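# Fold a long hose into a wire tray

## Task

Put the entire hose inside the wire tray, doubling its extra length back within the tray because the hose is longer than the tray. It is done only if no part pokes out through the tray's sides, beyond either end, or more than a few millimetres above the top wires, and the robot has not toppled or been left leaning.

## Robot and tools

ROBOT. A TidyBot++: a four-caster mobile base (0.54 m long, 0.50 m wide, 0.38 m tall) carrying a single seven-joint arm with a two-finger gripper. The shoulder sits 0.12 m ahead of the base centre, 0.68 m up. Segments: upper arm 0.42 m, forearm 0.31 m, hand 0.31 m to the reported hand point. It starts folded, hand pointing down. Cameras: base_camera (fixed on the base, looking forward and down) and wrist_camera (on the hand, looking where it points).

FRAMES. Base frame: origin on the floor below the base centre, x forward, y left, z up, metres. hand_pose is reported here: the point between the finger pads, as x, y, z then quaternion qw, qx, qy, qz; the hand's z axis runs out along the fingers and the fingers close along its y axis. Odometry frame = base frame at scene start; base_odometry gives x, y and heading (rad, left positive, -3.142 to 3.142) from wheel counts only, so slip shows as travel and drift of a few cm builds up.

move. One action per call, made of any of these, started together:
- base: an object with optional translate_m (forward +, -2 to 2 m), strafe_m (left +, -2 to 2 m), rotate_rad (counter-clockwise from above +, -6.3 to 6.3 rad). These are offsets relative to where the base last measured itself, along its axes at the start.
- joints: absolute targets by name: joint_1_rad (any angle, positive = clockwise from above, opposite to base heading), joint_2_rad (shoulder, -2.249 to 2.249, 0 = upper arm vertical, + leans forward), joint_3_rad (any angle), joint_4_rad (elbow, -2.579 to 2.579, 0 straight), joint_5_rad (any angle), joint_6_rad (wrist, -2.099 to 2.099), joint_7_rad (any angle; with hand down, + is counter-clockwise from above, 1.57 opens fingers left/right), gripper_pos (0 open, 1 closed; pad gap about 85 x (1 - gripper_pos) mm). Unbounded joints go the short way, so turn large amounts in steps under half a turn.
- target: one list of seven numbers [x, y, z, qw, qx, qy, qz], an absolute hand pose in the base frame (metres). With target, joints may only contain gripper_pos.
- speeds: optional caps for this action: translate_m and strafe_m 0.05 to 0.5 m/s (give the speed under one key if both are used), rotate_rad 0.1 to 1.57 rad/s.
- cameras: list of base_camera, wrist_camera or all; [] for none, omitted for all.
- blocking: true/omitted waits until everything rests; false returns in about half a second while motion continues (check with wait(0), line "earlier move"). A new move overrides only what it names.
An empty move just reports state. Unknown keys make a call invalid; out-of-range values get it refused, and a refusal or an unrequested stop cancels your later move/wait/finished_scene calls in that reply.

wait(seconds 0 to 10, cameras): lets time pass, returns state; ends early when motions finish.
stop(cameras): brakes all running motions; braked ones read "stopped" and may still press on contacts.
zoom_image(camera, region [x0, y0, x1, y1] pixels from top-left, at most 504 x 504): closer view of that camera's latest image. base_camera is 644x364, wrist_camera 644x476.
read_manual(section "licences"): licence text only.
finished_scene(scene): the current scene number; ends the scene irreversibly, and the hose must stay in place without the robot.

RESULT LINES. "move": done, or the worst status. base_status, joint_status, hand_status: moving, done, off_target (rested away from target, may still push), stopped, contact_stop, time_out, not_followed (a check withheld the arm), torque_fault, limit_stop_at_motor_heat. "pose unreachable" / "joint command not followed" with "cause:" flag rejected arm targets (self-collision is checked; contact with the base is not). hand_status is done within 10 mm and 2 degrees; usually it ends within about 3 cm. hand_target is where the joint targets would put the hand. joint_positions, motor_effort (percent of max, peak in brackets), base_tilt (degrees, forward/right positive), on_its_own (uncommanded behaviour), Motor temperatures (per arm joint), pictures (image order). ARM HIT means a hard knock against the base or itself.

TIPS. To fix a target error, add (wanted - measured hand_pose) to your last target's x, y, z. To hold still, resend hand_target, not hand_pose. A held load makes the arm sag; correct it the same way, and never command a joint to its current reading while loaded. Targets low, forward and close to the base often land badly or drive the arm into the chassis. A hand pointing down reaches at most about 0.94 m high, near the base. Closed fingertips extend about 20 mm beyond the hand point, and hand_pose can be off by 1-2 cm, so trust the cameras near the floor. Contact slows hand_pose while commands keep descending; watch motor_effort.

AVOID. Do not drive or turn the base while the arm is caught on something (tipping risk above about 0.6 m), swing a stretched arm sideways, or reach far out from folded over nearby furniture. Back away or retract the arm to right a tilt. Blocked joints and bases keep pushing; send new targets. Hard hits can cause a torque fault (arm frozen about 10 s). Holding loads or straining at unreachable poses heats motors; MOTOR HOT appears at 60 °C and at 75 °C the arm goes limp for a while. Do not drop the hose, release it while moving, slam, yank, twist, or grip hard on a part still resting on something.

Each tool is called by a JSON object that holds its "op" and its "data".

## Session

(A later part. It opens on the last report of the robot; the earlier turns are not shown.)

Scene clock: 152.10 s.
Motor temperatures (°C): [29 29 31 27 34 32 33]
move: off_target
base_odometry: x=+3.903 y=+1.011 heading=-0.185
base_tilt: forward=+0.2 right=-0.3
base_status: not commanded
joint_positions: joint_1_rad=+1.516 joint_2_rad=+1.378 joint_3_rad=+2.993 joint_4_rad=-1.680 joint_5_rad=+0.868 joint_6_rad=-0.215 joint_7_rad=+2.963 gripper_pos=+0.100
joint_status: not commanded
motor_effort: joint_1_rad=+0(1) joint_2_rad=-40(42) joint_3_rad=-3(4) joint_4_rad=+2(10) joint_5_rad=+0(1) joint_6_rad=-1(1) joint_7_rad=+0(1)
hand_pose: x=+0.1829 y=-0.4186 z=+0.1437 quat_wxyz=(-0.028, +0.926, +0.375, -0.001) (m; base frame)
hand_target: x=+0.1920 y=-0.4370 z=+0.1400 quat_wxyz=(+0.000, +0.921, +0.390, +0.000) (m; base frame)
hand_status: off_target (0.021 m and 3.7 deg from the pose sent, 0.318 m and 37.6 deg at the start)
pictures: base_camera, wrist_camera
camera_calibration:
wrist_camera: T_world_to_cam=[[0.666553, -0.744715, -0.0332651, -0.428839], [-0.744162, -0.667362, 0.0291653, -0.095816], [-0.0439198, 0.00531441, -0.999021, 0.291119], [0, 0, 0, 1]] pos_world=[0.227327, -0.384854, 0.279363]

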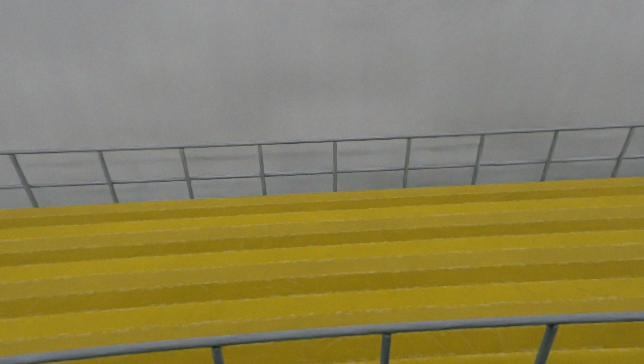

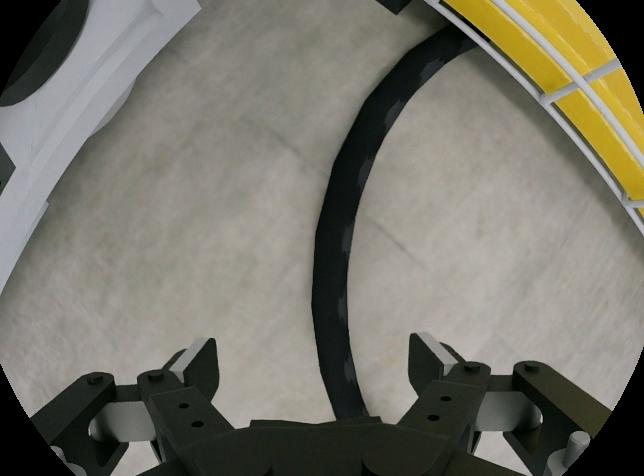

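{"op": "move", "data": {"target": [0.204, -0.448, 0.03, 0, 0.92, 0.39, 0]}}

Scene clock: 155.13 s.
Motor temperatures (°C): [29 29 31 27 34 32 33]
move: off_target
base_odometry: x=+3.903 y=+1.011 heading=-0.185
base_tilt: forward=+0.1 right=-0.3
base_status: not commanded
joint_positions: joint_1_rad=+1.495 joint_2_rad=+1.650 joint_3_rad=+2.993 joint_4_rad=-1.397 joint_5_rad=+0.869 joint_6_rad=-0.214 joint_7_rad=+2.962 gripper_pos=+0.100
joint_status: not commanded
motor_effort: joint_1_rad=+0(0) joint_2_rad=-41(43) joint_3_rad=-2(3) joint_4_rad=+3(4) joint_5_rad=+0(1) joint_6_rad=+0(1) joint_7_rad=-1(1)
hand_pose: x=+0.1943 y=-0.4310 z=+0.0301 quat_wxyz=(-0.024, +0.930, +0.366, +0.000) (m; base frame)
hand_target: x=+0.2040 y=-0.4480 z=+0.0300 quat_wxyz=(+0.000, +0.921, +0.390, +0.000) (m; base frame)
hand_status: off_target (0.020 m and 4.1 deg from the pose sent, 0.119 m and 3.7 deg at the start)
pictures: base_camera, wrist_camera
camera_calibration:
wrist_camera: T_world_to_cam=[[0.651115, -0.758587, -0.0243801, -0.452636], [-0.757907, -0.651567, 0.0322118, -0.0828991], [-0.0403207, -0.00249574, -0.999184, 0.17414], [0, 0, 0, 1]] pos_world=[0.23891, -0.396944, 0.165632]

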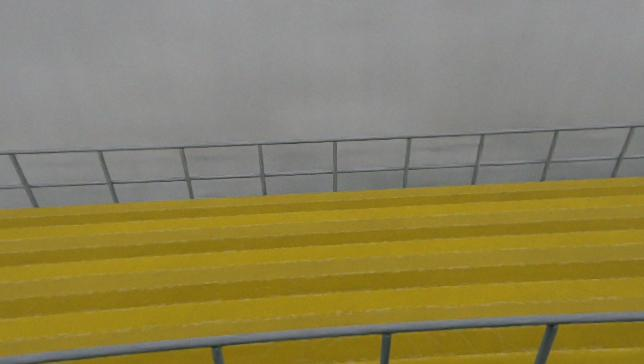

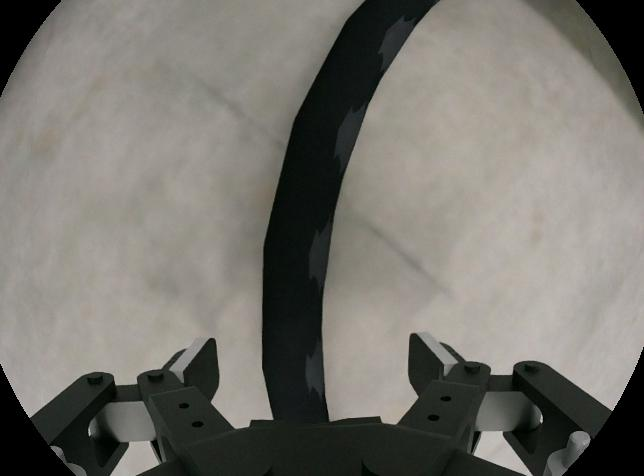

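Close and lift slowly.

{"op": "move", "data": {"joints": {"gripper_pos": 0.9}, "cameras": []}}

{"op": "move", "data": {"target": [0.23, -0.45, 0.36, 0, 0.92, 0.39, 0]}}

Scene clock: 156.73 s.
Motor temperatures (°C): [29 29 31 27 34 32 33]
move: off_target
base_odometry: x=+3.903 y=+1.011 heading=-0.185
base_tilt: forward=+0.2 right=-0.3
base_status: not commanded
joint_positions: joint_1_rad=+1.494 joint_2_rad=+1.648 joint_3_rad=+2.994 joint_4_rad=-1.398 joint_5_rad=+0.869 joint_6_rad=-0.214 joint_7_rad=+2.962 gripper_pos=+0.772
joint_status: gripper_pos off_target (ended at +0.772, target +0.900)
motor_effort: joint_1_rad=+0(1) joint_2_rad=-37(42) joint_3_rad=-1(3) joint_4_rad=+5(6) joint_5_rad=+0(1) joint_6_rad=+2(2) joint_7_rad=-1(1)
hand_pose: x=+0.1939 y=-0.4315 z=+0.0306 quat_wxyz=(-0.023, +0.930, +0.366, -0.001) (m; base frame)
hand_target: x=+0.2040 y=-0.4480 z=+0.0300 quat_wxyz=(+0.000, +0.921, +0.390, +0.000) (m; base frame)
hand_status: not commanded
pictures: none
No camera images: "cameras" was empty.

Scene clock: 158.87 s.
Motor temperatures (°C): [29 29 31 27 34 32 33]
move: off_target
base_odometry: x=+3.903 y=+1.011 heading=-0.185
base_tilt: forward=+0.2 right=-0.3
base_status: not commanded
joint_positions: joint_1_rad=+1.532 joint_2_rad=+0.976 joint_3_rad=+2.882 joint_4_rad=-1.787 joint_5_rad=+0.588 joint_6_rad=-0.480 joint_7_rad=+3.210 gripper_pos=+0.779
joint_status: not commanded
motor_effort: joint_1_rad=-3(3) joint_2_rad=-44(51) joint_3_rad=-8(9) joint_4_rad=+8(9) joint_5_rad=-1(2) joint_6_rad=+2(3) joint_7_rad=+0(1)
hand_pose: x=+0.2018 y=-0.4516 z=+0.3257 quat_wxyz=(-0.012, +0.922, +0.386, -0.021) (m; base frame)
hand_target: x=+0.2300 y=-0.4500 z=+0.3600 quat_wxyz=(+0.000, +0.921, +0.390, +0.000) (m; base frame)
hand_status: off_target (0.044 m and 2.8 deg from the pose sent, 0.332 m and 4.0 deg at the start)
pictures: base_camera, wrist_camera
camera_calibration:
wrist_camera: T_world_to_cam=[[0.683368, -0.729906, -0.0156702, -0.462411], [-0.726989, -0.682295, 0.077203, -0.134971], [-0.0670426, -0.041366, -0.996892, 0.456901], [0, 0, 0, 1]] pos_world=[0.248507, -0.410706, 0.458655]

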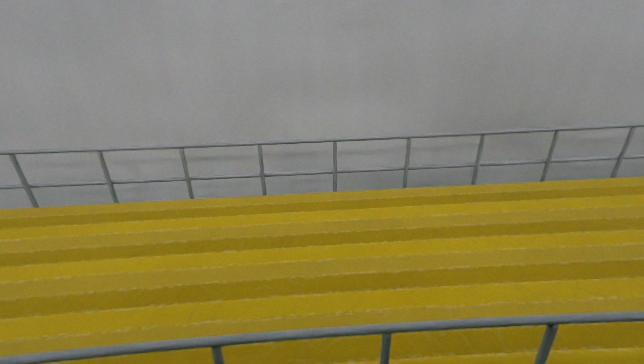

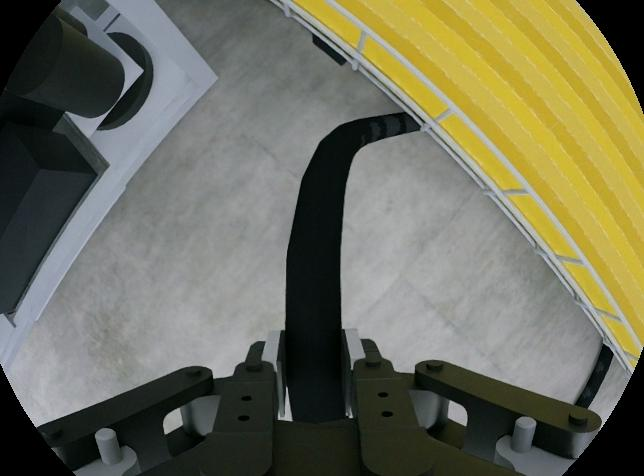

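{"op": "move", "data": {"target": [0.38, -0.36, 0.40, 0, 0.84, 0.54, 0]}}

{"op": "move", "data": {"target": [0.49, -0.27, 0.38, 0, 0.74, 0.67, 0]}}

Scene clock: 161.77 s.
Motor temperatures (°C): [29 29 31 27 34 32 33]
move: off_target
base_odometry: x=+3.903 y=+1.011 heading=-0.185
base_tilt: forward=+0.2 right=-0.3
base_status: not commanded
joint_positions: joint_1_rad=+1.223 joint_2_rad=+0.859 joint_3_rad=+2.863 joint_4_rad=-1.856 joint_5_rad=+0.561 joint_6_rad=-0.550 joint_7_rad=+3.211 gripper_pos=+0.781
joint_status: not commanded
motor_effort: joint_1_rad=-7(8) joint_2_rad=-39(44) joint_3_rad=-12(13) joint_4_rad=+10(11) joint_5_rad=-1(2) joint_6_rad=+6(6) joint_7_rad=+2(2)
hand_pose: x=+0.3227 y=-0.3866 z=+0.3715 quat_wxyz=(-0.017, +0.851, +0.523, -0.036) (m; base frame)
hand_target: x=+0.3800 y=-0.3600 z=+0.4000 quat_wxyz=(+0.000, +0.841, +0.541, +0.000) (m; base frame)
hand_status: off_target (0.069 m and 5.1 deg from the pose sent, 0.214 m and 20.3 deg at the start)
pictures: base_camera, wrist_camera
camera_calibration:
wrist_camera: T_world_to_cam=[[0.872047, -0.487455, -0.0438229, -0.453557], [-0.48222, -0.871069, 0.0932896, -0.164182], [-0.0836473, -0.0602207, -0.994674, 0.510596], [0, 0, 0, 1]] pos_world=[0.359062, -0.333354, 0.503316]

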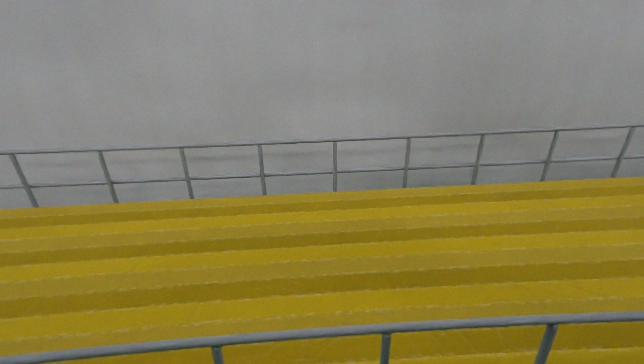

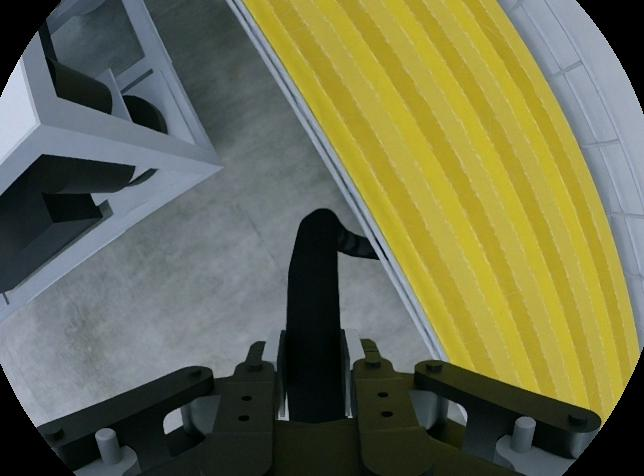

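Scene clock: 163.13 s.
Motor temperatures (°C): [29 29 31 27 34 32 33]
move: off_target
base_odometry: x=+3.903 y=+1.011 heading=-0.185
base_tilt: forward=+0.2 right=-0.3
base_status: not commanded
joint_positions: joint_1_rad=+0.932 joint_2_rad=+0.874 joint_3_rad=+2.851 joint_4_rad=-1.847 joint_5_rad=+0.561 joint_6_rad=-0.576 joint_7_rad=+3.211 gripper_pos=+0.781
joint_status: not commanded
motor_effort: joint_1_rad=-9(10) joint_2_rad=-40(40) joint_3_rad=-14(15) joint_4_rad=+13(13) joint_5_rad=-1(2) joint_6_rad=+9(9) joint_7_rad=+2(3)
hand_pose: x=+0.4228 y=-0.3058 z=+0.3674 quat_wxyz=(-0.024, +0.765, +0.643, -0.040) (m; base frame)
hand_target: x=+0.4900 y=-0.2700 z=+0.3800 quat_wxyz=(+0.000, +0.741, +0.671, +0.000) (m; base frame)
hand_status: off_target (0.077 m and 6.8 deg from the pose sent, 0.204 m and 21.7 deg at the start)
pictures: base_camera, wrist_camera
camera_calibration:
wrist_camera: T_world_to_cam=[[0.97508, -0.211477, -0.0670544, -0.452273], [-0.206032, -0.975284, 0.0798216, -0.188803], [-0.0822775, -0.0640171, -0.994551, 0.517952], [0, 0, 0, 1]] pos_world=[0.444719, -0.246624, 0.499873]

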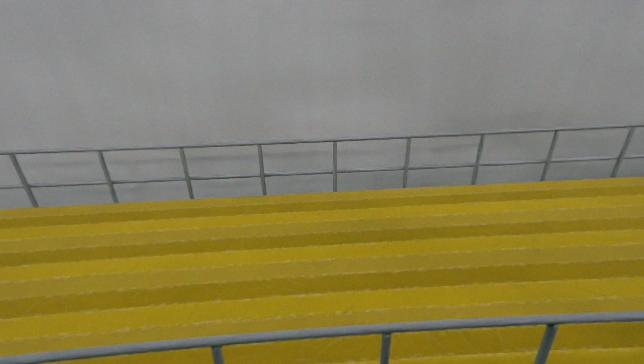

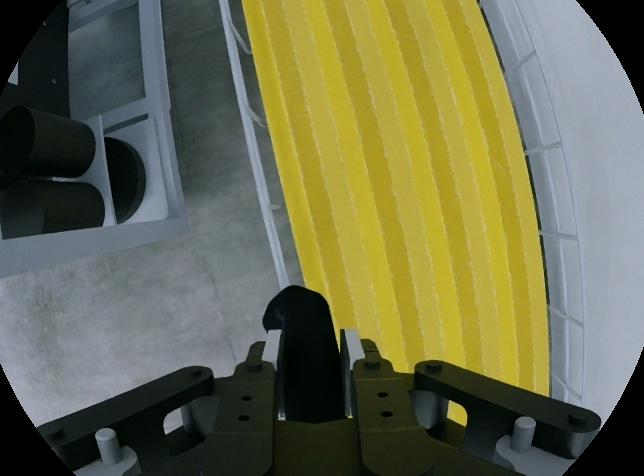

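{"op": "move", "data": {"target": [0.53, -0.20, 0.42, 0, 0.72, 0.69, 0]}}

Scene clock: 166.90 s.
Motor temperatures (°C): [29 29 31 27 34 32 33]
move: off_target
base_odometry: x=+3.903 y=+1.011 heading=-0.185
base_tilt: forward=+0.2 right=-0.4
base_status: not commanded
joint_positions: joint_1_rad=+0.734 joint_2_rad=+0.834 joint_3_rad=+2.797 joint_4_rad=-1.844 joint_5_rad=+0.530 joint_6_rad=-0.656 joint_7_rad=+3.192 gripper_pos=+0.781
joint_status: not commanded
motor_effort: joint_1_rad=-4(11) joint_2_rad=-38(43) joint_3_rad=-9(16) joint_4_rad=+14(16) joint_5_rad=+0(2) joint_6_rad=+7(11) joint_7_rad=+1(3)
hand_pose: x=+0.4793 y=-0.2200 z=+0.3900 quat_wxyz=(-0.034, +0.701, +0.711, -0.042) (m; base frame)
hand_target: x=+0.5300 y=-0.2000 z=+0.4200 quat_wxyz=(+0.000, +0.722, +0.692, +0.000) (m; base frame)
hand_status: off_target (0.062 m and 6.9 deg from the pose sent, 0.159 m and 9.2 deg at the start)
pictures: base_camera, wrist_camera
camera_calibration:
wrist_camera: T_world_to_cam=[[0.995958, -0.0269642, -0.0856759, -0.449839], [-0.0217538, -0.99789, 0.061178, -0.181393], [-0.0871447, -0.059067, -0.994443, 0.553973], [0, 0, 0, 1]] pos_world=[0.492351, -0.160418, 0.523451]

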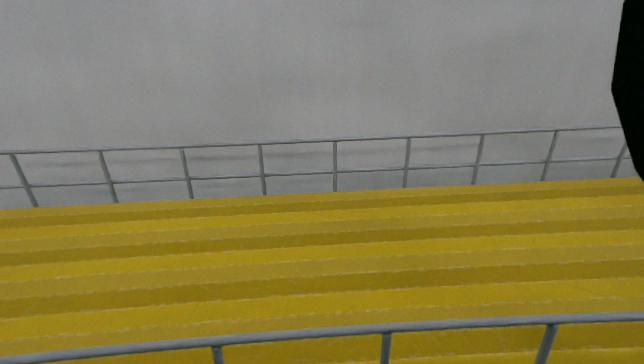

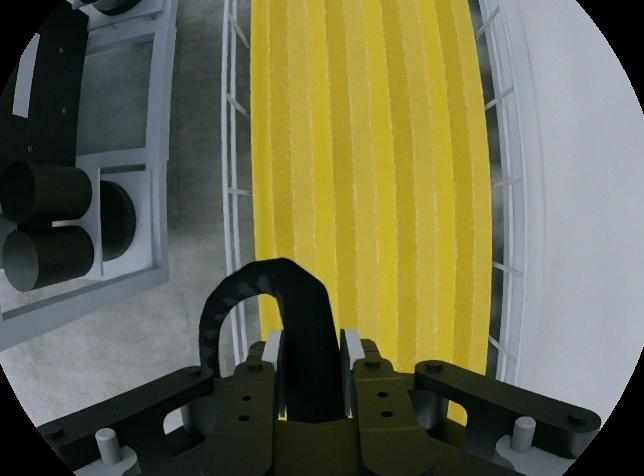

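{"op": "move", "data": {"target": [0.52, -0.26, 0.22, 0, 0.72, 0.69, 0]}}

Scene clock: 169.33 s.
Motor temperatures (°C): [29 29 31 27 34 32 33]
move: off_target
base_odometry: x=+3.903 y=+1.011 heading=-0.185
base_tilt: forward=+0.1 right=-0.3
base_status: not commanded
joint_positions: joint_1_rad=+0.735 joint_2_rad=+1.153 joint_3_rad=+2.856 joint_4_rad=-1.662 joint_5_rad=+0.698 joint_6_rad=-0.452 joint_7_rad=+3.075 gripper_pos=+0.781
joint_status: not commanded
motor_effort: joint_1_rad=+0(4) joint_2_rad=-28(39) joint_3_rad=-4(9) joint_4_rad=+5(15) joint_5_rad=+0(2) joint_6_rad=+5(8) joint_7_rad=-1(2)
hand_pose: x=+0.5258 y=-0.2585 z=+0.2585 quat_wxyz=(-0.005, +0.719, +0.695, -0.013) (m; base frame)
hand_target: x=+0.5200 y=-0.2600 z=+0.2200 quat_wxyz=(+0.000, +0.722, +0.692, +0.000) (m; base frame)
hand_status: off_target (0.039 m and 1.7 deg from the pose sent, 0.179 m and 6.9 deg at the start)
pictures: base_camera, wrist_camera
camera_calibration:
wrist_camera: T_world_to_cam=[[0.997373, -0.0723377, -0.00380095, -0.542054], [-0.0719789, -0.995589, 0.0601842, -0.183438], [-0.00813777, -0.0597525, -0.99818, 0.384169], [0, 0, 0, 1]] pos_world=[0.530553, -0.198884, 0.39245]

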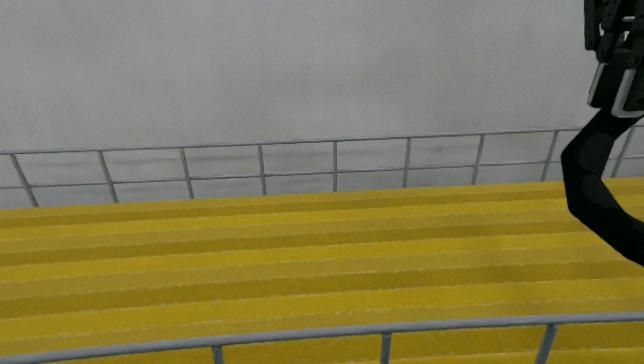

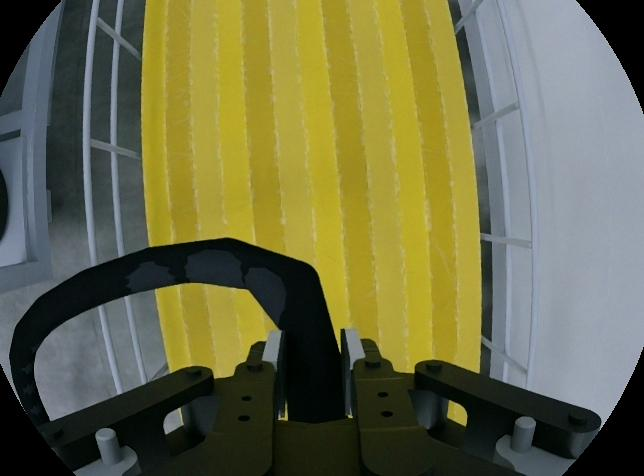

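{"op": "move", "data": {"target": [0.52, -0.27, 0.13, 0, 0.72, 0.69, 0]}}

Scene clock: 173.30 s.
Motor temperatures (°C): [29 29 31 27 34 32 33]
move: off_target
base_odometry: x=+3.903 y=+1.011 heading=-0.185
base_tilt: forward=+0.2 right=-0.3
base_status: not commanded
joint_positions: joint_1_rad=+0.735 joint_2_rad=+1.344 joint_3_rad=+2.907 joint_4_rad=-1.500 joint_5_rad=+0.771 joint_6_rad=-0.373 joint_7_rad=+3.057 gripper_pos=+0.781
joint_status: not commanded
motor_effort: joint_1_rad=+0(1) joint_2_rad=-29(30) joint_3_rad=-3(5) joint_4_rad=+2(7) joint_5_rad=-2(2) joint_6_rad=+3(6) joint_7_rad=-2(3)
hand_pose: x=+0.5409 y=-0.2929 z=+0.1764 quat_wxyz=(+0.017, +0.720, +0.694, -0.012) (m; base frame)
hand_target: x=+0.5200 y=-0.2700 z=+0.1300 quat_wxyz=(+0.000, +0.722, +0.692, +0.000) (m; base frame)
hand_status: off_target (0.056 m and 2.4 deg from the pose sent, 0.129 m and 1.7 deg at the start)
pictures: base_camera, wrist_camera
camera_calibration:
wrist_camera: T_world_to_cam=[[0.996664, -0.0761625, 0.0293275, -0.566484], [-0.0784524, -0.99311, 0.0870494, -0.21222], [0.0224955, -0.0890598, -0.995772, 0.274704], [0, 0, 0, 1]] pos_world=[0.541766, -0.229437, 0.30863]

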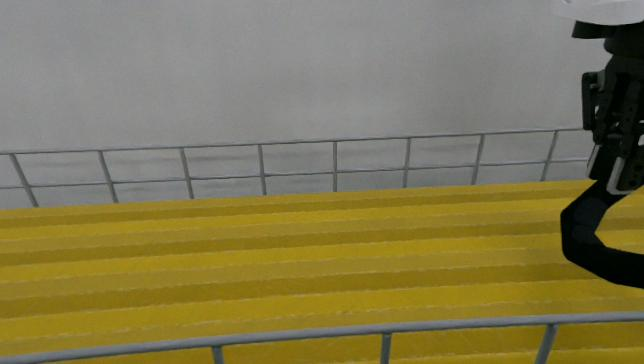

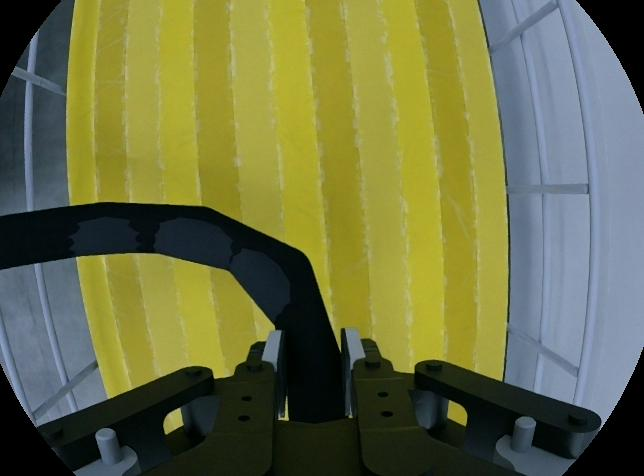

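{"op": "move", "data": {"target": [0.50, -0.25, 0.09, 0, 0.72, 0.69, 0]}}

Scene clock: 175.07 s.
Motor temperatures (°C): [29 29 31 27 34 32 33]
move: off_target
base_odometry: x=+3.903 y=+1.011 heading=-0.185
base_tilt: forward=+0.2 right=-0.4
base_status: not commanded
joint_positions: joint_1_rad=+0.696 joint_2_rad=+1.389 joint_3_rad=+2.977 joint_4_rad=-1.499 joint_5_rad=+0.878 joint_6_rad=-0.255 joint_7_rad=+2.907 gripper_pos=+0.781
joint_status: not commanded
motor_effort: joint_1_rad=+0(1) joint_2_rad=-23(29) joint_3_rad=-2(3) joint_4_rad=+1(3) joint_5_rad=-2(2) joint_6_rad=+3(4) joint_7_rad=-3(3)
hand_pose: x=+0.5447 y=-0.3005 z=+0.1499 quat_wxyz=(+0.047, +0.726, +0.687, -0.011) (m; base frame)
hand_target: x=+0.5000 y=-0.2500 z=+0.0900 quat_wxyz=(+0.000, +0.722, +0.692, +0.000) (m; base frame)
hand_status: off_target (0.090 m and 5.5 deg from the pose sent, 0.105 m and 2.4 deg at the start)
pictures: base_camera, wrist_camera
camera_calibration:
wrist_camera: T_world_to_cam=[[0.99291, -0.0907483, 0.076778, -0.579534], [-0.0998002, -0.987287, 0.123707, -0.209237], [0.0645757, -0.130493, -0.989344, 0.211237], [0, 0, 0, 1]] pos_world=[0.540902, -0.231604, 0.279366]

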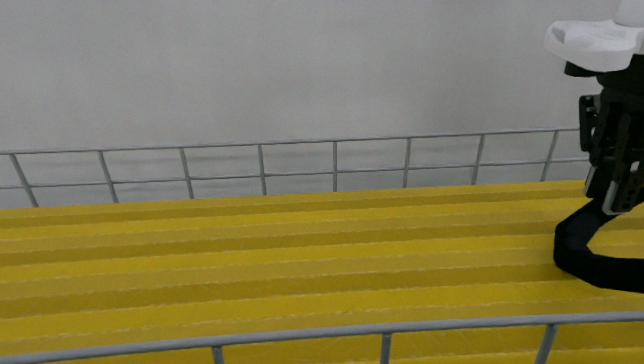

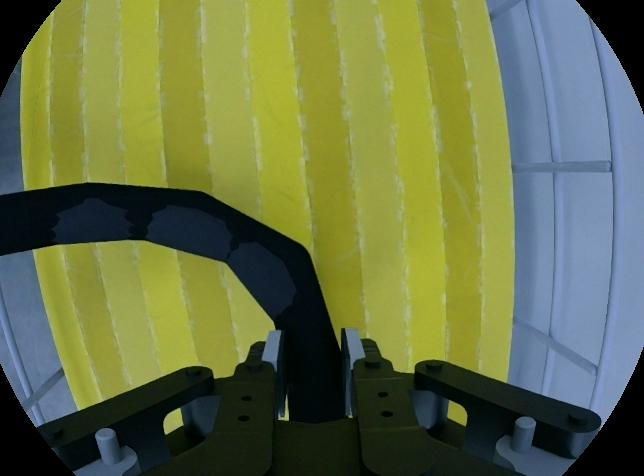

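{"op": "move", "data": {"joints": {"gripper_pos": 0.0}}}

Scene clock: 177.67 s.
Motor temperatures (°C): [29 29 31 27 34 32 33]
move: done
base_odometry: x=+3.903 y=+1.011 heading=-0.185
base_tilt: forward=+0.2 right=-0.3
base_status: not commanded
joint_positions: joint_1_rad=+0.685 joint_2_rad=+1.488 joint_3_rad=+2.978 joint_4_rad=-1.510 joint_5_rad=+0.879 joint_6_rad=-0.193 joint_7_rad=+2.894 gripper_pos=+0.000
joint_status: all done
motor_effort: joint_1_rad=+2(3) joint_2_rad=-36(40) joint_3_rad=+0(3) joint_4_rad=+2(4) joint_5_rad=+0(2) joint_6_rad=-1(5) joint_7_rad=-2(3)
hand_pose: x=+0.5187 y=-0.2535 z=+0.1005 quat_wxyz=(+0.009, +0.725, +0.688, +0.009) (m; base frame)
hand_target: x=+0.5000 y=-0.2500 z=+0.0900 quat_wxyz=(+0.000, +0.722, +0.692, +0.000) (m; base frame)
hand_status: not commanded
pictures: base_camera, wrist_camera
camera_calibration:
wrist_camera: T_world_to_cam=[[0.994672, -0.0923708, 0.0457761, -0.543906], [-0.0944678, -0.994465, 0.0459824, -0.156136], [0.0412753, -0.0500618, -0.997893, 0.203503], [0, 0, 0, 1]] pos_world=[0.517859, -0.195326, 0.235152]

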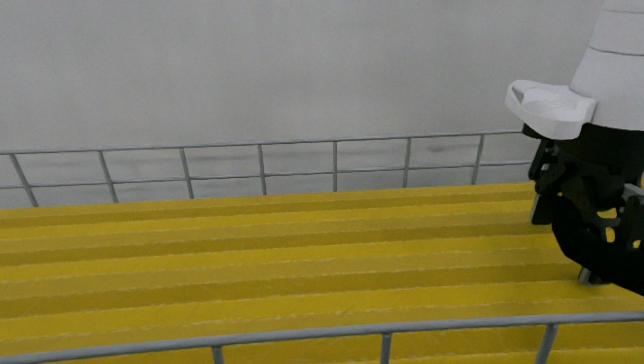

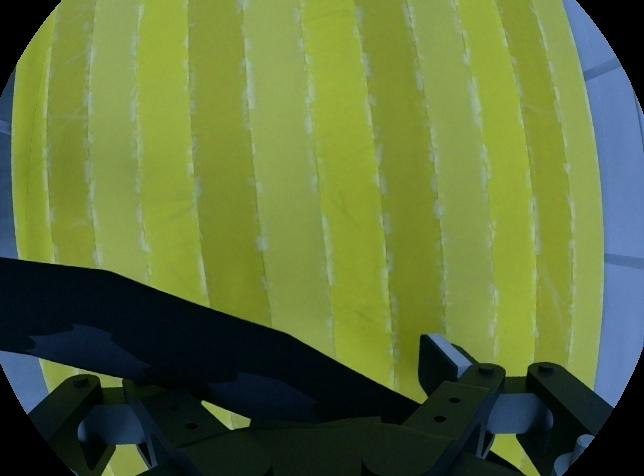

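{"op": "move", "data": {"target": [0.50, -0.26, 0.11, 0, 0.36, 0.933, 0], "cameras": []}}

{"op": "move", "data": {"target": [0.45, -0.30, 0.50, 0, 0.5, 0.866, 0]}}

Scene clock: 188.97 s.
Motor temperatures (°C): [29 29 31 27 34 32 33]
move: time_out
base_odometry: x=+3.903 y=+1.011 heading=-0.185
base_tilt: forward=+0.2 right=-0.3
base_status: not commanded
joint_positions: joint_1_rad=+0.559 joint_2_rad=+1.437 joint_3_rad=+3.218 joint_4_rad=-1.557 joint_5_rad=+0.762 joint_6_rad=+0.031 joint_7_rad=+3.765 gripper_pos=+0.000
joint_status: not commanded
motor_effort: joint_1_rad=+0(4) joint_2_rad=-42(43) joint_3_rad=+1(5) joint_4_rad=+5(6) joint_5_rad=+0(1) joint_6_rad=+0(3) joint_7_rad=+0(2)
hand_pose: x=+0.5351 y=-0.3074 z=+0.1205 quat_wxyz=(+0.078, +0.363, +0.928, -0.043) (m; base frame)
hand_target: x=+0.5364 y=-0.3080 z=+0.1222 quat_wxyz=(+0.080, +0.362, +0.928, -0.043) (m; base frame)
hand_status: time_out (0.060 m and 10.3 deg from the pose sent, 0.022 m and 50.8 deg at the start)
pictures: none
No camera images: "cameras" was empty.

not run: a stop that you did not command came earlier in this reply.

{"op": "move", "data": {"target": [0.48, -0.30, 0.35, 0, 0.5, 0.866, 0]}}

{"op": "move", "data": {"target": [0.35, 0.0, 0.60, 0, 0.707, 0.707, 0]}}

Scene clock: 194.33 s.
Motor temperatures (°C): [29 30 31 27 34 32 33]
move: off_target
base_odometry: x=+3.903 y=+1.011 heading=-0.185
base_tilt: forward=+0.2 right=-0.3
base_status: not commanded
joint_positions: joint_1_rad=+0.977 joint_2_rad=+1.008 joint_3_rad=+2.699 joint_4_rad=-1.755 joint_5_rad=+0.762 joint_6_rad=-0.525 joint_7_rad=+3.765 gripper_pos=+0.000
joint_status: not commanded
motor_effort: joint_1_rad=+0(1) joint_2_rad=-38(45) joint_3_rad=-4(6) joint_4_rad=+8(9) joint_5_rad=+0(1) joint_6_rad=+0(1) joint_7_rad=-1(1)
hand_pose: x=+0.4920 y=-0.3029 z=+0.3329 quat_wxyz=(+0.015, +0.477, +0.879, +0.005) (m; base frame)
hand_target: x=+0.4800 y=-0.3000 z=+0.3500 quat_wxyz=(+0.000, +0.500, +0.866, +0.000) (m; base frame)
hand_status: off_target (0.021 m and 3.5 deg from the pose sent, 0.236 m and 20.1 deg at the start)
pictures: base_camera, wrist_camera
camera_calibration:
wrist_camera: T_world_to_cam=[[0.858846, 0.510284, 0.0446442, -0.282812], [0.507045, -0.859286, 0.0673249, -0.480578], [0.072717, -0.0351851, -0.996732, 0.422704], [0, 0, 0, 1]] pos_world=[0.455829, -0.253767, 0.466304]

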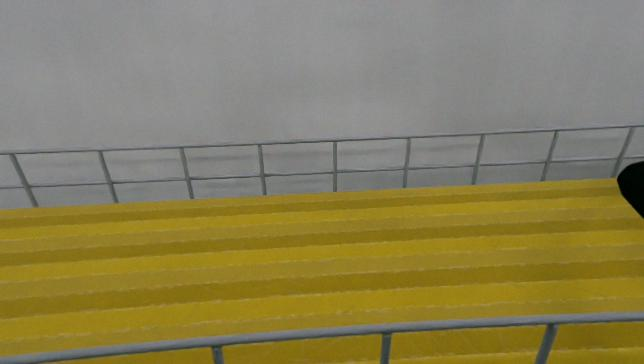

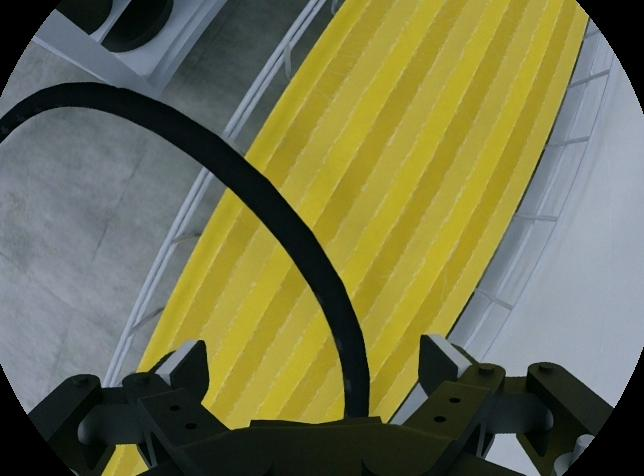

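Scene clock: 196.67 s.
Motor temperatures (°C): [29 30 31 27 34 32 33]
move: off_target
base_odometry: x=+3.903 y=+1.011 heading=-0.185
base_tilt: forward=+0.1 right=-0.4
base_status: not commanded
joint_positions: joint_1_rad=-0.055 joint_2_rad=-0.017 joint_3_rad=+3.196 joint_4_rad=-2.256 joint_5_rad=+0.087 joint_6_rad=-0.862 joint_7_rad=+3.199 gripper_pos=+0.000
joint_status: not commanded
motor_effort: joint_1_rad=+0(2) joint_2_rad=-14(40) joint_3_rad=+2(7) joint_4_rad=+15(16) joint_5_rad=+0(2) joint_6_rad=+0(1) joint_7_rad=+0(1)
hand_pose: x=+0.3725 y=-0.0190 z=+0.5975 quat_wxyz=(+0.038, +0.666, +0.745, -0.010) (m; base frame)
hand_target: x=+0.3500 y=+0.0000 z=+0.6000 quat_wxyz=(+0.000, +0.707, +0.707, +0.000) (m; base frame)
hand_status: off_target (0.030 m and 7.8 deg from the pose sent, 0.428 m and 33.0 deg at the start)
pictures: base_camera, wrist_camera
camera_calibration:
wrist_camera: T_world_to_cam=[[0.995451, 0.0753282, 0.0583346, -0.404136], [0.0682896, -0.991078, 0.114463, -0.0610588], [0.0664364, -0.109958, -0.991713, 0.703031], [0, 0, 0, 1]] pos_world=[0.35976, 0.047233, 0.727769]

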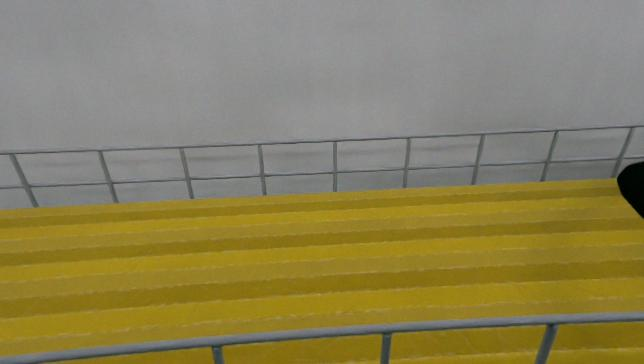

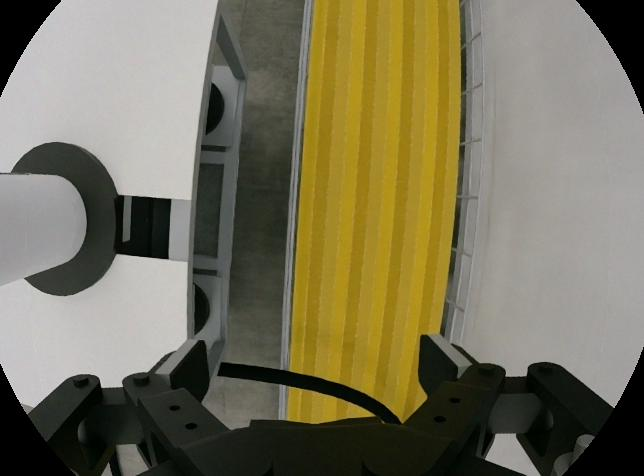

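{"op": "move", "data": {"target": [0.35, -0.25, 0.70, 0.183, 0.683, 0.683, -0.183]}}

{"op": "move", "data": {"target": [0.30, 0.30, 0.66, -0.183, 0.683, 0.683, 0.183]}}

Scene clock: 198.87 s.
Motor temperatures (°C): [29 30 31 27 34 32 33]
move: off_target
base_odometry: x=+3.903 y=+1.011 heading=-0.185
base_tilt: forward=+0.2 right=-0.4
base_status: not commanded
joint_positions: joint_1_rad=+0.083 joint_2_rad=-0.068 joint_3_rad=+3.405 joint_4_rad=-2.101 joint_5_rad=+0.532 joint_6_rad=-0.970 joint_7_rad=+3.196 gripper_pos=+0.000
joint_status: not commanded
motor_effort: joint_1_rad=+0(2) joint_2_rad=-13(15) joint_3_rad=+1(3) joint_4_rad=+18(18) joint_5_rad=+3(3) joint_6_rad=+1(1) joint_7_rad=-1(1)
hand_pose: x=+0.3712 y=-0.2275 z=+0.6817 quat_wxyz=(+0.176, +0.694, +0.683, -0.145) (m; base frame)
hand_target: x=+0.3500 y=-0.2500 z=+0.7000 quat_wxyz=(+0.183, +0.683, +0.683, -0.183) (m; base frame)
hand_status: off_target (0.036 m and 4.6 deg from the pose sent, 0.254 m and 27.0 deg at the start)
pictures: base_camera, wrist_camera
camera_calibration:
wrist_camera: T_world_to_cam=[[0.996097, -0.0326253, 0.0820158, -0.433076], [-0.0682068, -0.874283, 0.4806, -0.449594], [0.0560253, -0.484318, -0.873096, 0.601579], [0, 0, 0, 1]] pos_world=[0.367016, -0.115846, 0.77683]

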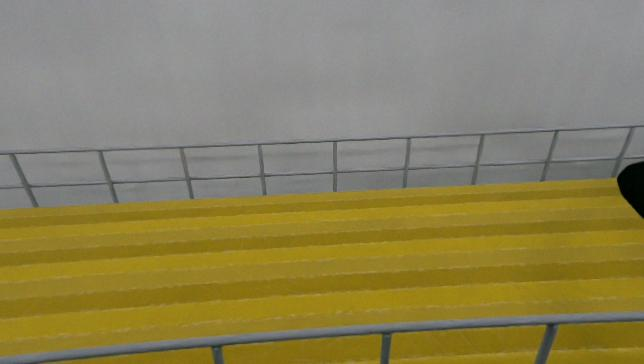

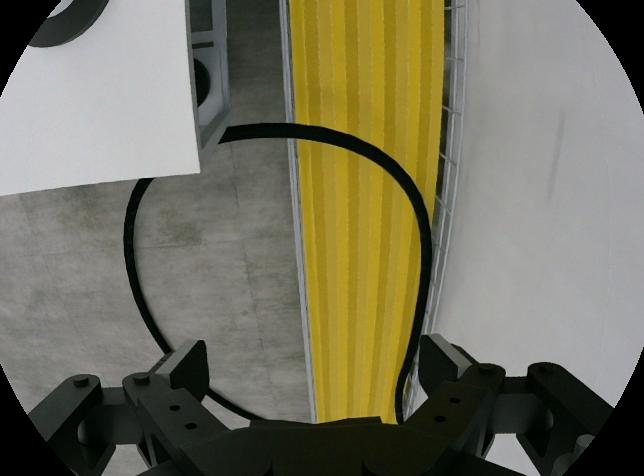

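Scene clock: 201.10 s.
Motor temperatures (°C): [29 30 31 27 34 32 33]
move: off_target
base_odometry: x=+3.903 y=+1.011 heading=-0.185
base_tilt: forward=+0.2 right=-0.4
base_status: not commanded
joint_positions: joint_1_rad=-0.413 joint_2_rad=-0.068 joint_3_rad=+2.930 joint_4_rad=-2.204 joint_5_rad=-0.559 joint_6_rad=-0.817 joint_7_rad=+2.964 gripper_pos=+0.000
joint_status: not commanded
motor_effort: joint_1_rad=+0(2) joint_2_rad=-13(15) joint_3_rad=+1(3) joint_4_rad=+17(18) joint_5_rad=-3(3) joint_6_rad=+1(1) joint_7_rad=+0(2)
hand_pose: x=+0.3005 y=+0.2806 z=+0.6544 quat_wxyz=(-0.162, +0.653, +0.721, +0.163) (m; base frame)
hand_target: x=+0.3000 y=+0.3000 z=+0.6600 quat_wxyz=(-0.183, +0.683, +0.683, +0.183) (m; base frame)
hand_status: off_target (0.020 m and 6.5 deg from the pose sent, 0.533 m and 56.3 deg at the start)
pictures: base_camera, wrist_camera
camera_calibration:
wrist_camera: T_world_to_cam=[[0.998521, 0.0483163, 0.0249338, -0.32988], [0.0542765, -0.912767, -0.404859, 0.55641], [0.00319745, 0.405614, -0.914039, 0.620697], [0, 0, 0, 1]] pos_world=[0.297208, 0.272048, 0.800834]

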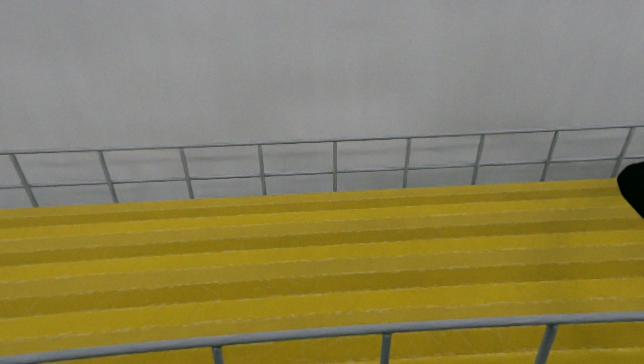

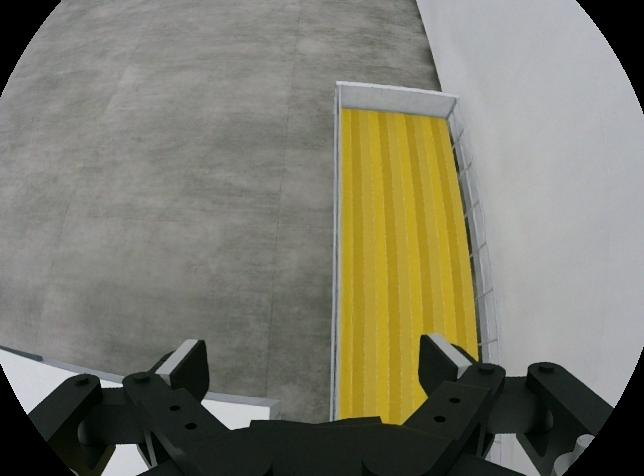

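{"op": "move", "data": {"target": [0.38, -0.14, 0.42, 0, 0.087, 0.996, 0]}}

Scene clock: 208.97 s.
Motor temperatures (°C): [29 29 31 27 34 32 33]
move: off_target
base_odometry: x=+3.903 y=+1.011 heading=-0.185
base_tilt: forward=+0.2 right=-0.3
base_status: not commanded
joint_positions: joint_1_rad=+0.005 joint_2_rad=+0.621 joint_3_rad=+3.783 joint_4_rad=-2.353 joint_5_rad=-0.936 joint_6_rad=-0.497 joint_7_rad=+6.020 gripper_pos=+0.000
joint_status: not commanded
motor_effort: joint_1_rad=+0(1) joint_2_rad=-24(25) joint_3_rad=+5(6) joint_4_rad=+5(17) joint_5_rad=+0(3) joint_6_rad=-1(2) joint_7_rad=-1(1)
hand_pose: x=+0.3820 y=-0.1195 z=+0.4245 quat_wxyz=(-0.009, +0.066, +0.997, +0.026) (m; base frame)
hand_target: x=+0.3800 y=-0.1400 z=+0.4200 quat_wxyz=(+0.000, +0.087, +0.996, +0.000) (m; base frame)
hand_status: off_target (0.021 m and 4.0 deg from the pose sent, 0.488 m and 78.3 deg at the start)
pictures: base_camera, wrist_camera
camera_calibration:
wrist_camera: T_world_to_cam=[[0.171305, 0.982663, 0.0709042, 0.0219665], [0.984552, -0.17339, 0.0243393, -0.355577], [0.0362114, 0.0656395, -0.997186, 0.554672], [0, 0, 0, 1]] pos_world=[0.326236, -0.119648, 0.560208]

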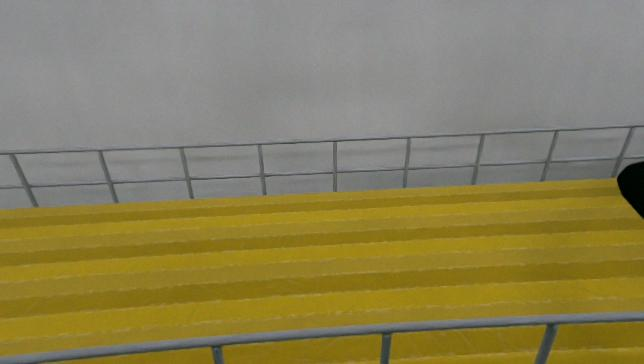

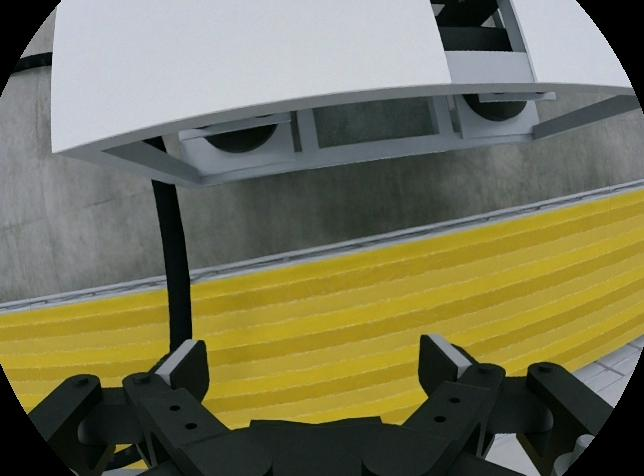

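{"op": "move", "data": {"target": [0.385, -0.265, 0.28, 0, 0.06, 0.998, 0]}}

{"op": "move", "data": {"target": [0.385, -0.265, 0.20, 0, 0.06, 0.998, 0]}}

Scene clock: 212.43 s.
Motor temperatures (°C): [29 29 31 27 34 32 33]
move: off_target
base_odometry: x=+3.903 y=+1.011 heading=-0.185
base_tilt: forward=+0.2 right=-0.4
base_status: not commanded
joint_positions: joint_1_rad=+0.561 joint_2_rad=+1.017 joint_3_rad=+3.450 joint_4_rad=-2.093 joint_5_rad=-1.288 joint_6_rad=-0.309 joint_7_rad=+6.623 gripper_pos=+0.000
joint_status: not commanded
motor_effort: joint_1_rad=+0(1) joint_2_rad=-32(35) joint_3_rad=+5(6) joint_4_rad=+2(6) joint_5_rad=+1(1) joint_6_rad=+0(1) joint_7_rad=-1(2)
hand_pose: x=+0.3827 y=-0.2477 z=+0.2856 quat_wxyz=(-0.002, +0.050, +0.998, +0.024) (m; base frame)
hand_target: x=+0.3850 y=-0.2650 z=+0.2800 quat_wxyz=(+0.000, +0.060, +0.998, +0.000) (m; base frame)
hand_status: off_target (0.018 m and 3.0 deg from the pose sent, 0.205 m and 3.2 deg at the start)
pictures: base_camera, wrist_camera
camera_calibration:
wrist_camera: T_world_to_cam=[[0.138872, 0.987916, 0.0688219, 0.171943], [0.989154, -0.141732, 0.0385491, -0.373068], [0.0478375, 0.062722, -0.996884, 0.419248], [0, 0, 0, 1]] pos_world=[0.325088, -0.249037, 0.42049]

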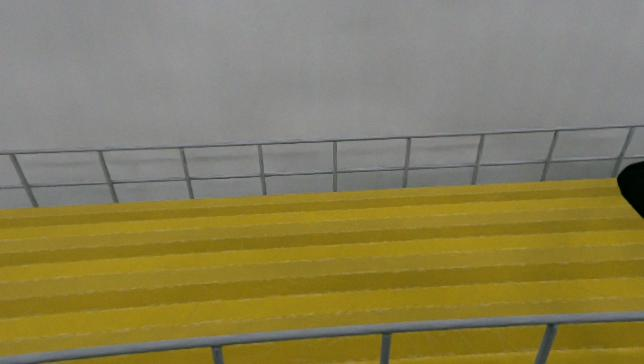

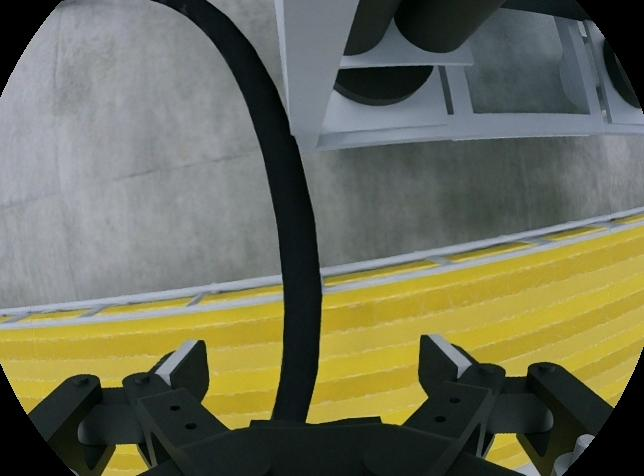

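Scene clock: 222.93 s.
Motor temperatures (°C): [29 29 31 27 34 32 33]
move: time_out
base_odometry: x=+3.903 y=+1.011 heading=-0.185
base_tilt: forward=+0.2 right=-0.3
base_status: not commanded
joint_positions: joint_1_rad=+0.257 joint_2_rad=+1.253 joint_3_rad=+3.876 joint_4_rad=-2.035 joint_5_rad=-1.546 joint_6_rad=-0.551 joint_7_rad=+6.733 gripper_pos=+0.000
joint_status: not commanded
motor_effort: joint_1_rad=+0(6) joint_2_rad=-34(40) joint_3_rad=+10(12) joint_4_rad=+0(4) joint_5_rad=+1(1) joint_6_rad=+1(2) joint_7_rad=-1(2)
hand_pose: x=+0.3574 y=-0.2981 z=+0.2551 quat_wxyz=(-0.056, +0.045, +0.996, -0.048) (m; base frame)
hand_target: x=+0.3571 y=-0.2995 z=+0.2558 quat_wxyz=(-0.057, +0.044, +0.996, -0.051) (m; base frame)
hand_status: time_out (0.070 m and 8.7 deg from the pose sent, 0.087 m and 3.0 deg at the start)
pictures: base_camera, wrist_camera
camera_calibration:
wrist_camera: T_world_to_cam=[[0.125221, 0.988439, -0.085486, 0.27175], [0.989863, -0.13029, -0.0565308, -0.326566], [-0.0670152, -0.0775406, -0.994734, 0.391946], [0, 0, 0, 1]] pos_world=[0.315493, -0.280765, 0.394652]

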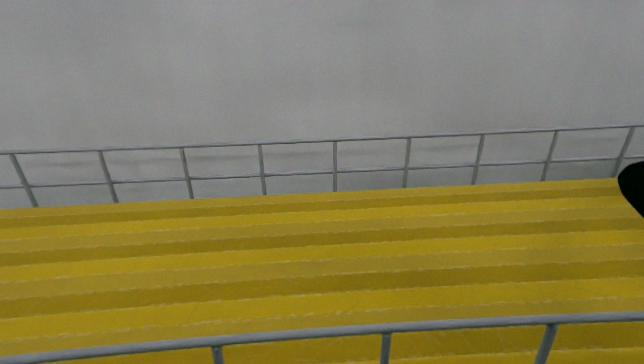

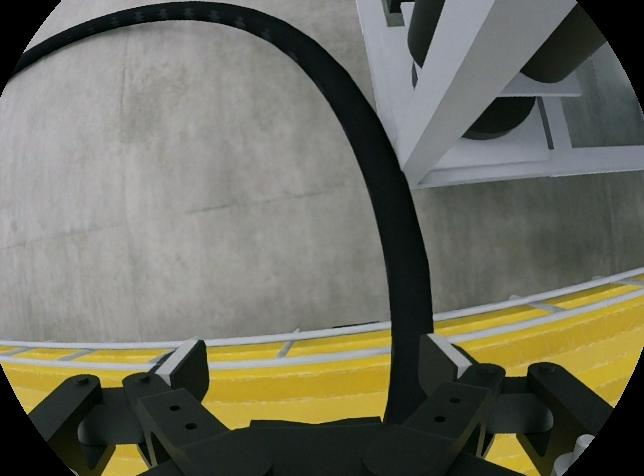

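{"op": "move", "data": {"base": {"translate_m": -0.1}, "target": [0.46, -0.255, 0.32, 0, 0.13, 0.99, 0]}}

{"op": "move", "data": {"target": [0.48, -0.255, 0.21, 0, 0.13, 0.99, 0]}}

Scene clock: 226.07 s.
Motor temperatures (°C): [29 29 31 27 34 32 33]
move: off_target
base_odometry: x=+3.805 y=+1.030 heading=-0.185
base_tilt: forward=+0.2 right=-0.4
base_status: done
joint_positions: joint_1_rad=+0.278 joint_2_rad=+1.025 joint_3_rad=+3.679 joint_4_rad=-1.952 joint_5_rad=-1.115 joint_6_rad=-0.551 joint_7_rad=+6.078 gripper_pos=+0.000
joint_status: not commanded
motor_effort: joint_1_rad=+0(3) joint_2_rad=-35(37) joint_3_rad=+7(11) joint_4_rad=+4(5) joint_5_rad=+0(1) joint_6_rad=-1(2) joint_7_rad=-1(2)
hand_pose: x=+0.4554 y=-0.2380 z=+0.3086 quat_wxyz=(-0.004, +0.137, +0.990, +0.022) (m; base frame)
hand_target: x=+0.4600 y=-0.2550 z=+0.3200 quat_wxyz=(+0.000, +0.130, +0.991, +0.000) (m; base frame)
hand_status: off_target (0.021 m and 2.7 deg from the pose sent, 0.129 m and 13.0 deg at the start)
pictures: base_camera, wrist_camera
camera_calibration:
wrist_camera: T_world_to_cam=[[0.309303, 0.948864, 0.0631592, 0.0655032], [0.949718, -0.311614, 0.0305304, -0.464478], [0.0486505, 0.0505403, -0.997536, 0.435087], [0, 0, 0, 1]] pos_world=[0.399695, -0.228881, 0.444059]

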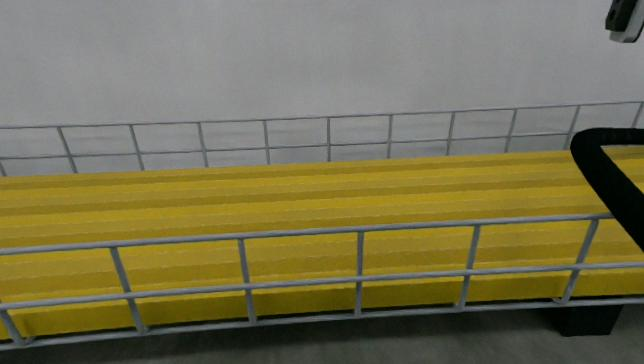

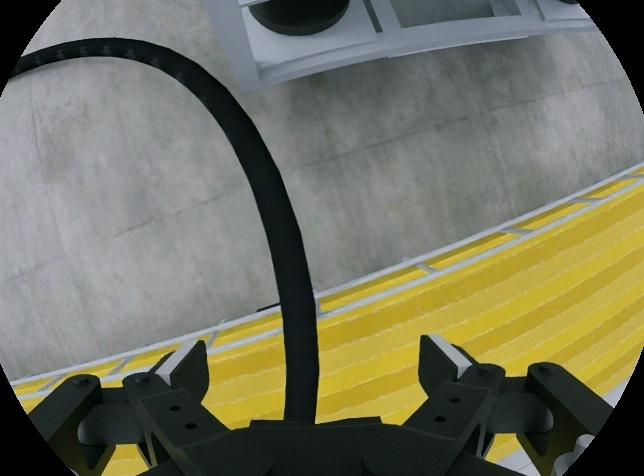

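Scene clock: 227.57 s.
Motor temperatures (°C): [29 29 31 27 34 32 33]
move: off_target
base_odometry: x=+3.805 y=+1.030 heading=-0.185
base_tilt: forward=+0.2 right=-0.3
base_status: not commanded
joint_positions: joint_1_rad=+0.359 joint_2_rad=+1.237 joint_3_rad=+3.508 joint_4_rad=-1.803 joint_5_rad=-1.129 joint_6_rad=-0.413 joint_7_rad=+6.078 gripper_pos=+0.000
joint_status: not commanded
motor_effort: joint_1_rad=+0(0) joint_2_rad=-39(41) joint_3_rad=+5(7) joint_4_rad=+2(5) joint_5_rad=+1(1) joint_6_rad=-1(1) joint_7_rad=-1(2)
hand_pose: x=+0.4659 y=-0.2358 z=+0.2109 quat_wxyz=(-0.022, +0.116, +0.993, +0.023) (m; base frame)
hand_target: x=+0.4800 y=-0.2550 z=+0.2100 quat_wxyz=(+0.000, +0.130, +0.991, +0.000) (m; base frame)
hand_status: off_target (0.024 m and 4.0 deg from the pose sent, 0.103 m and 2.7 deg at the start)
pictures: base_camera, wrist_camera
camera_calibration:
wrist_camera: T_world_to_cam=[[0.271249, 0.960761, 0.0579815, 0.0880094], [0.962441, -0.271454, -0.00447576, -0.459842], [0.0114392, 0.0570179, -0.998308, 0.356043], [0, 0, 0, 1]] pos_world=[0.414626, -0.229683, 0.348279]

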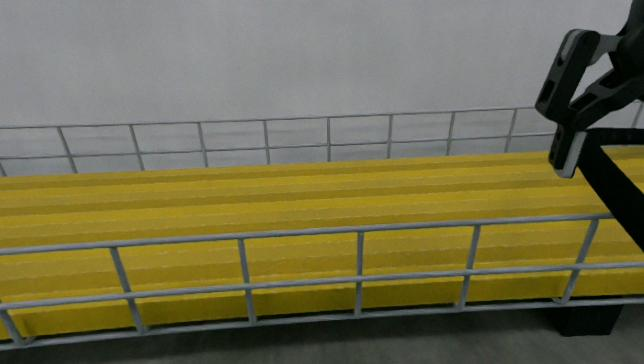

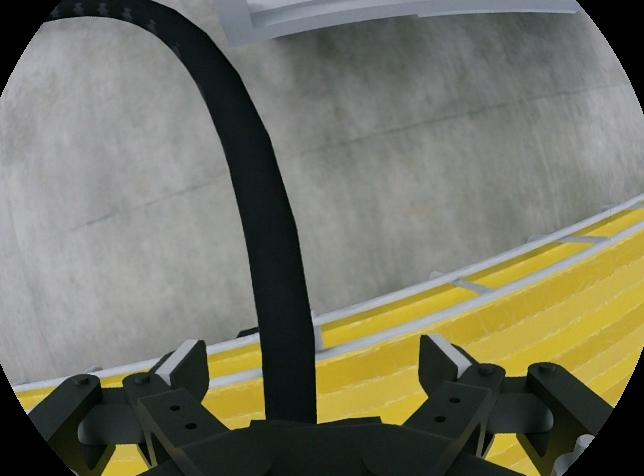

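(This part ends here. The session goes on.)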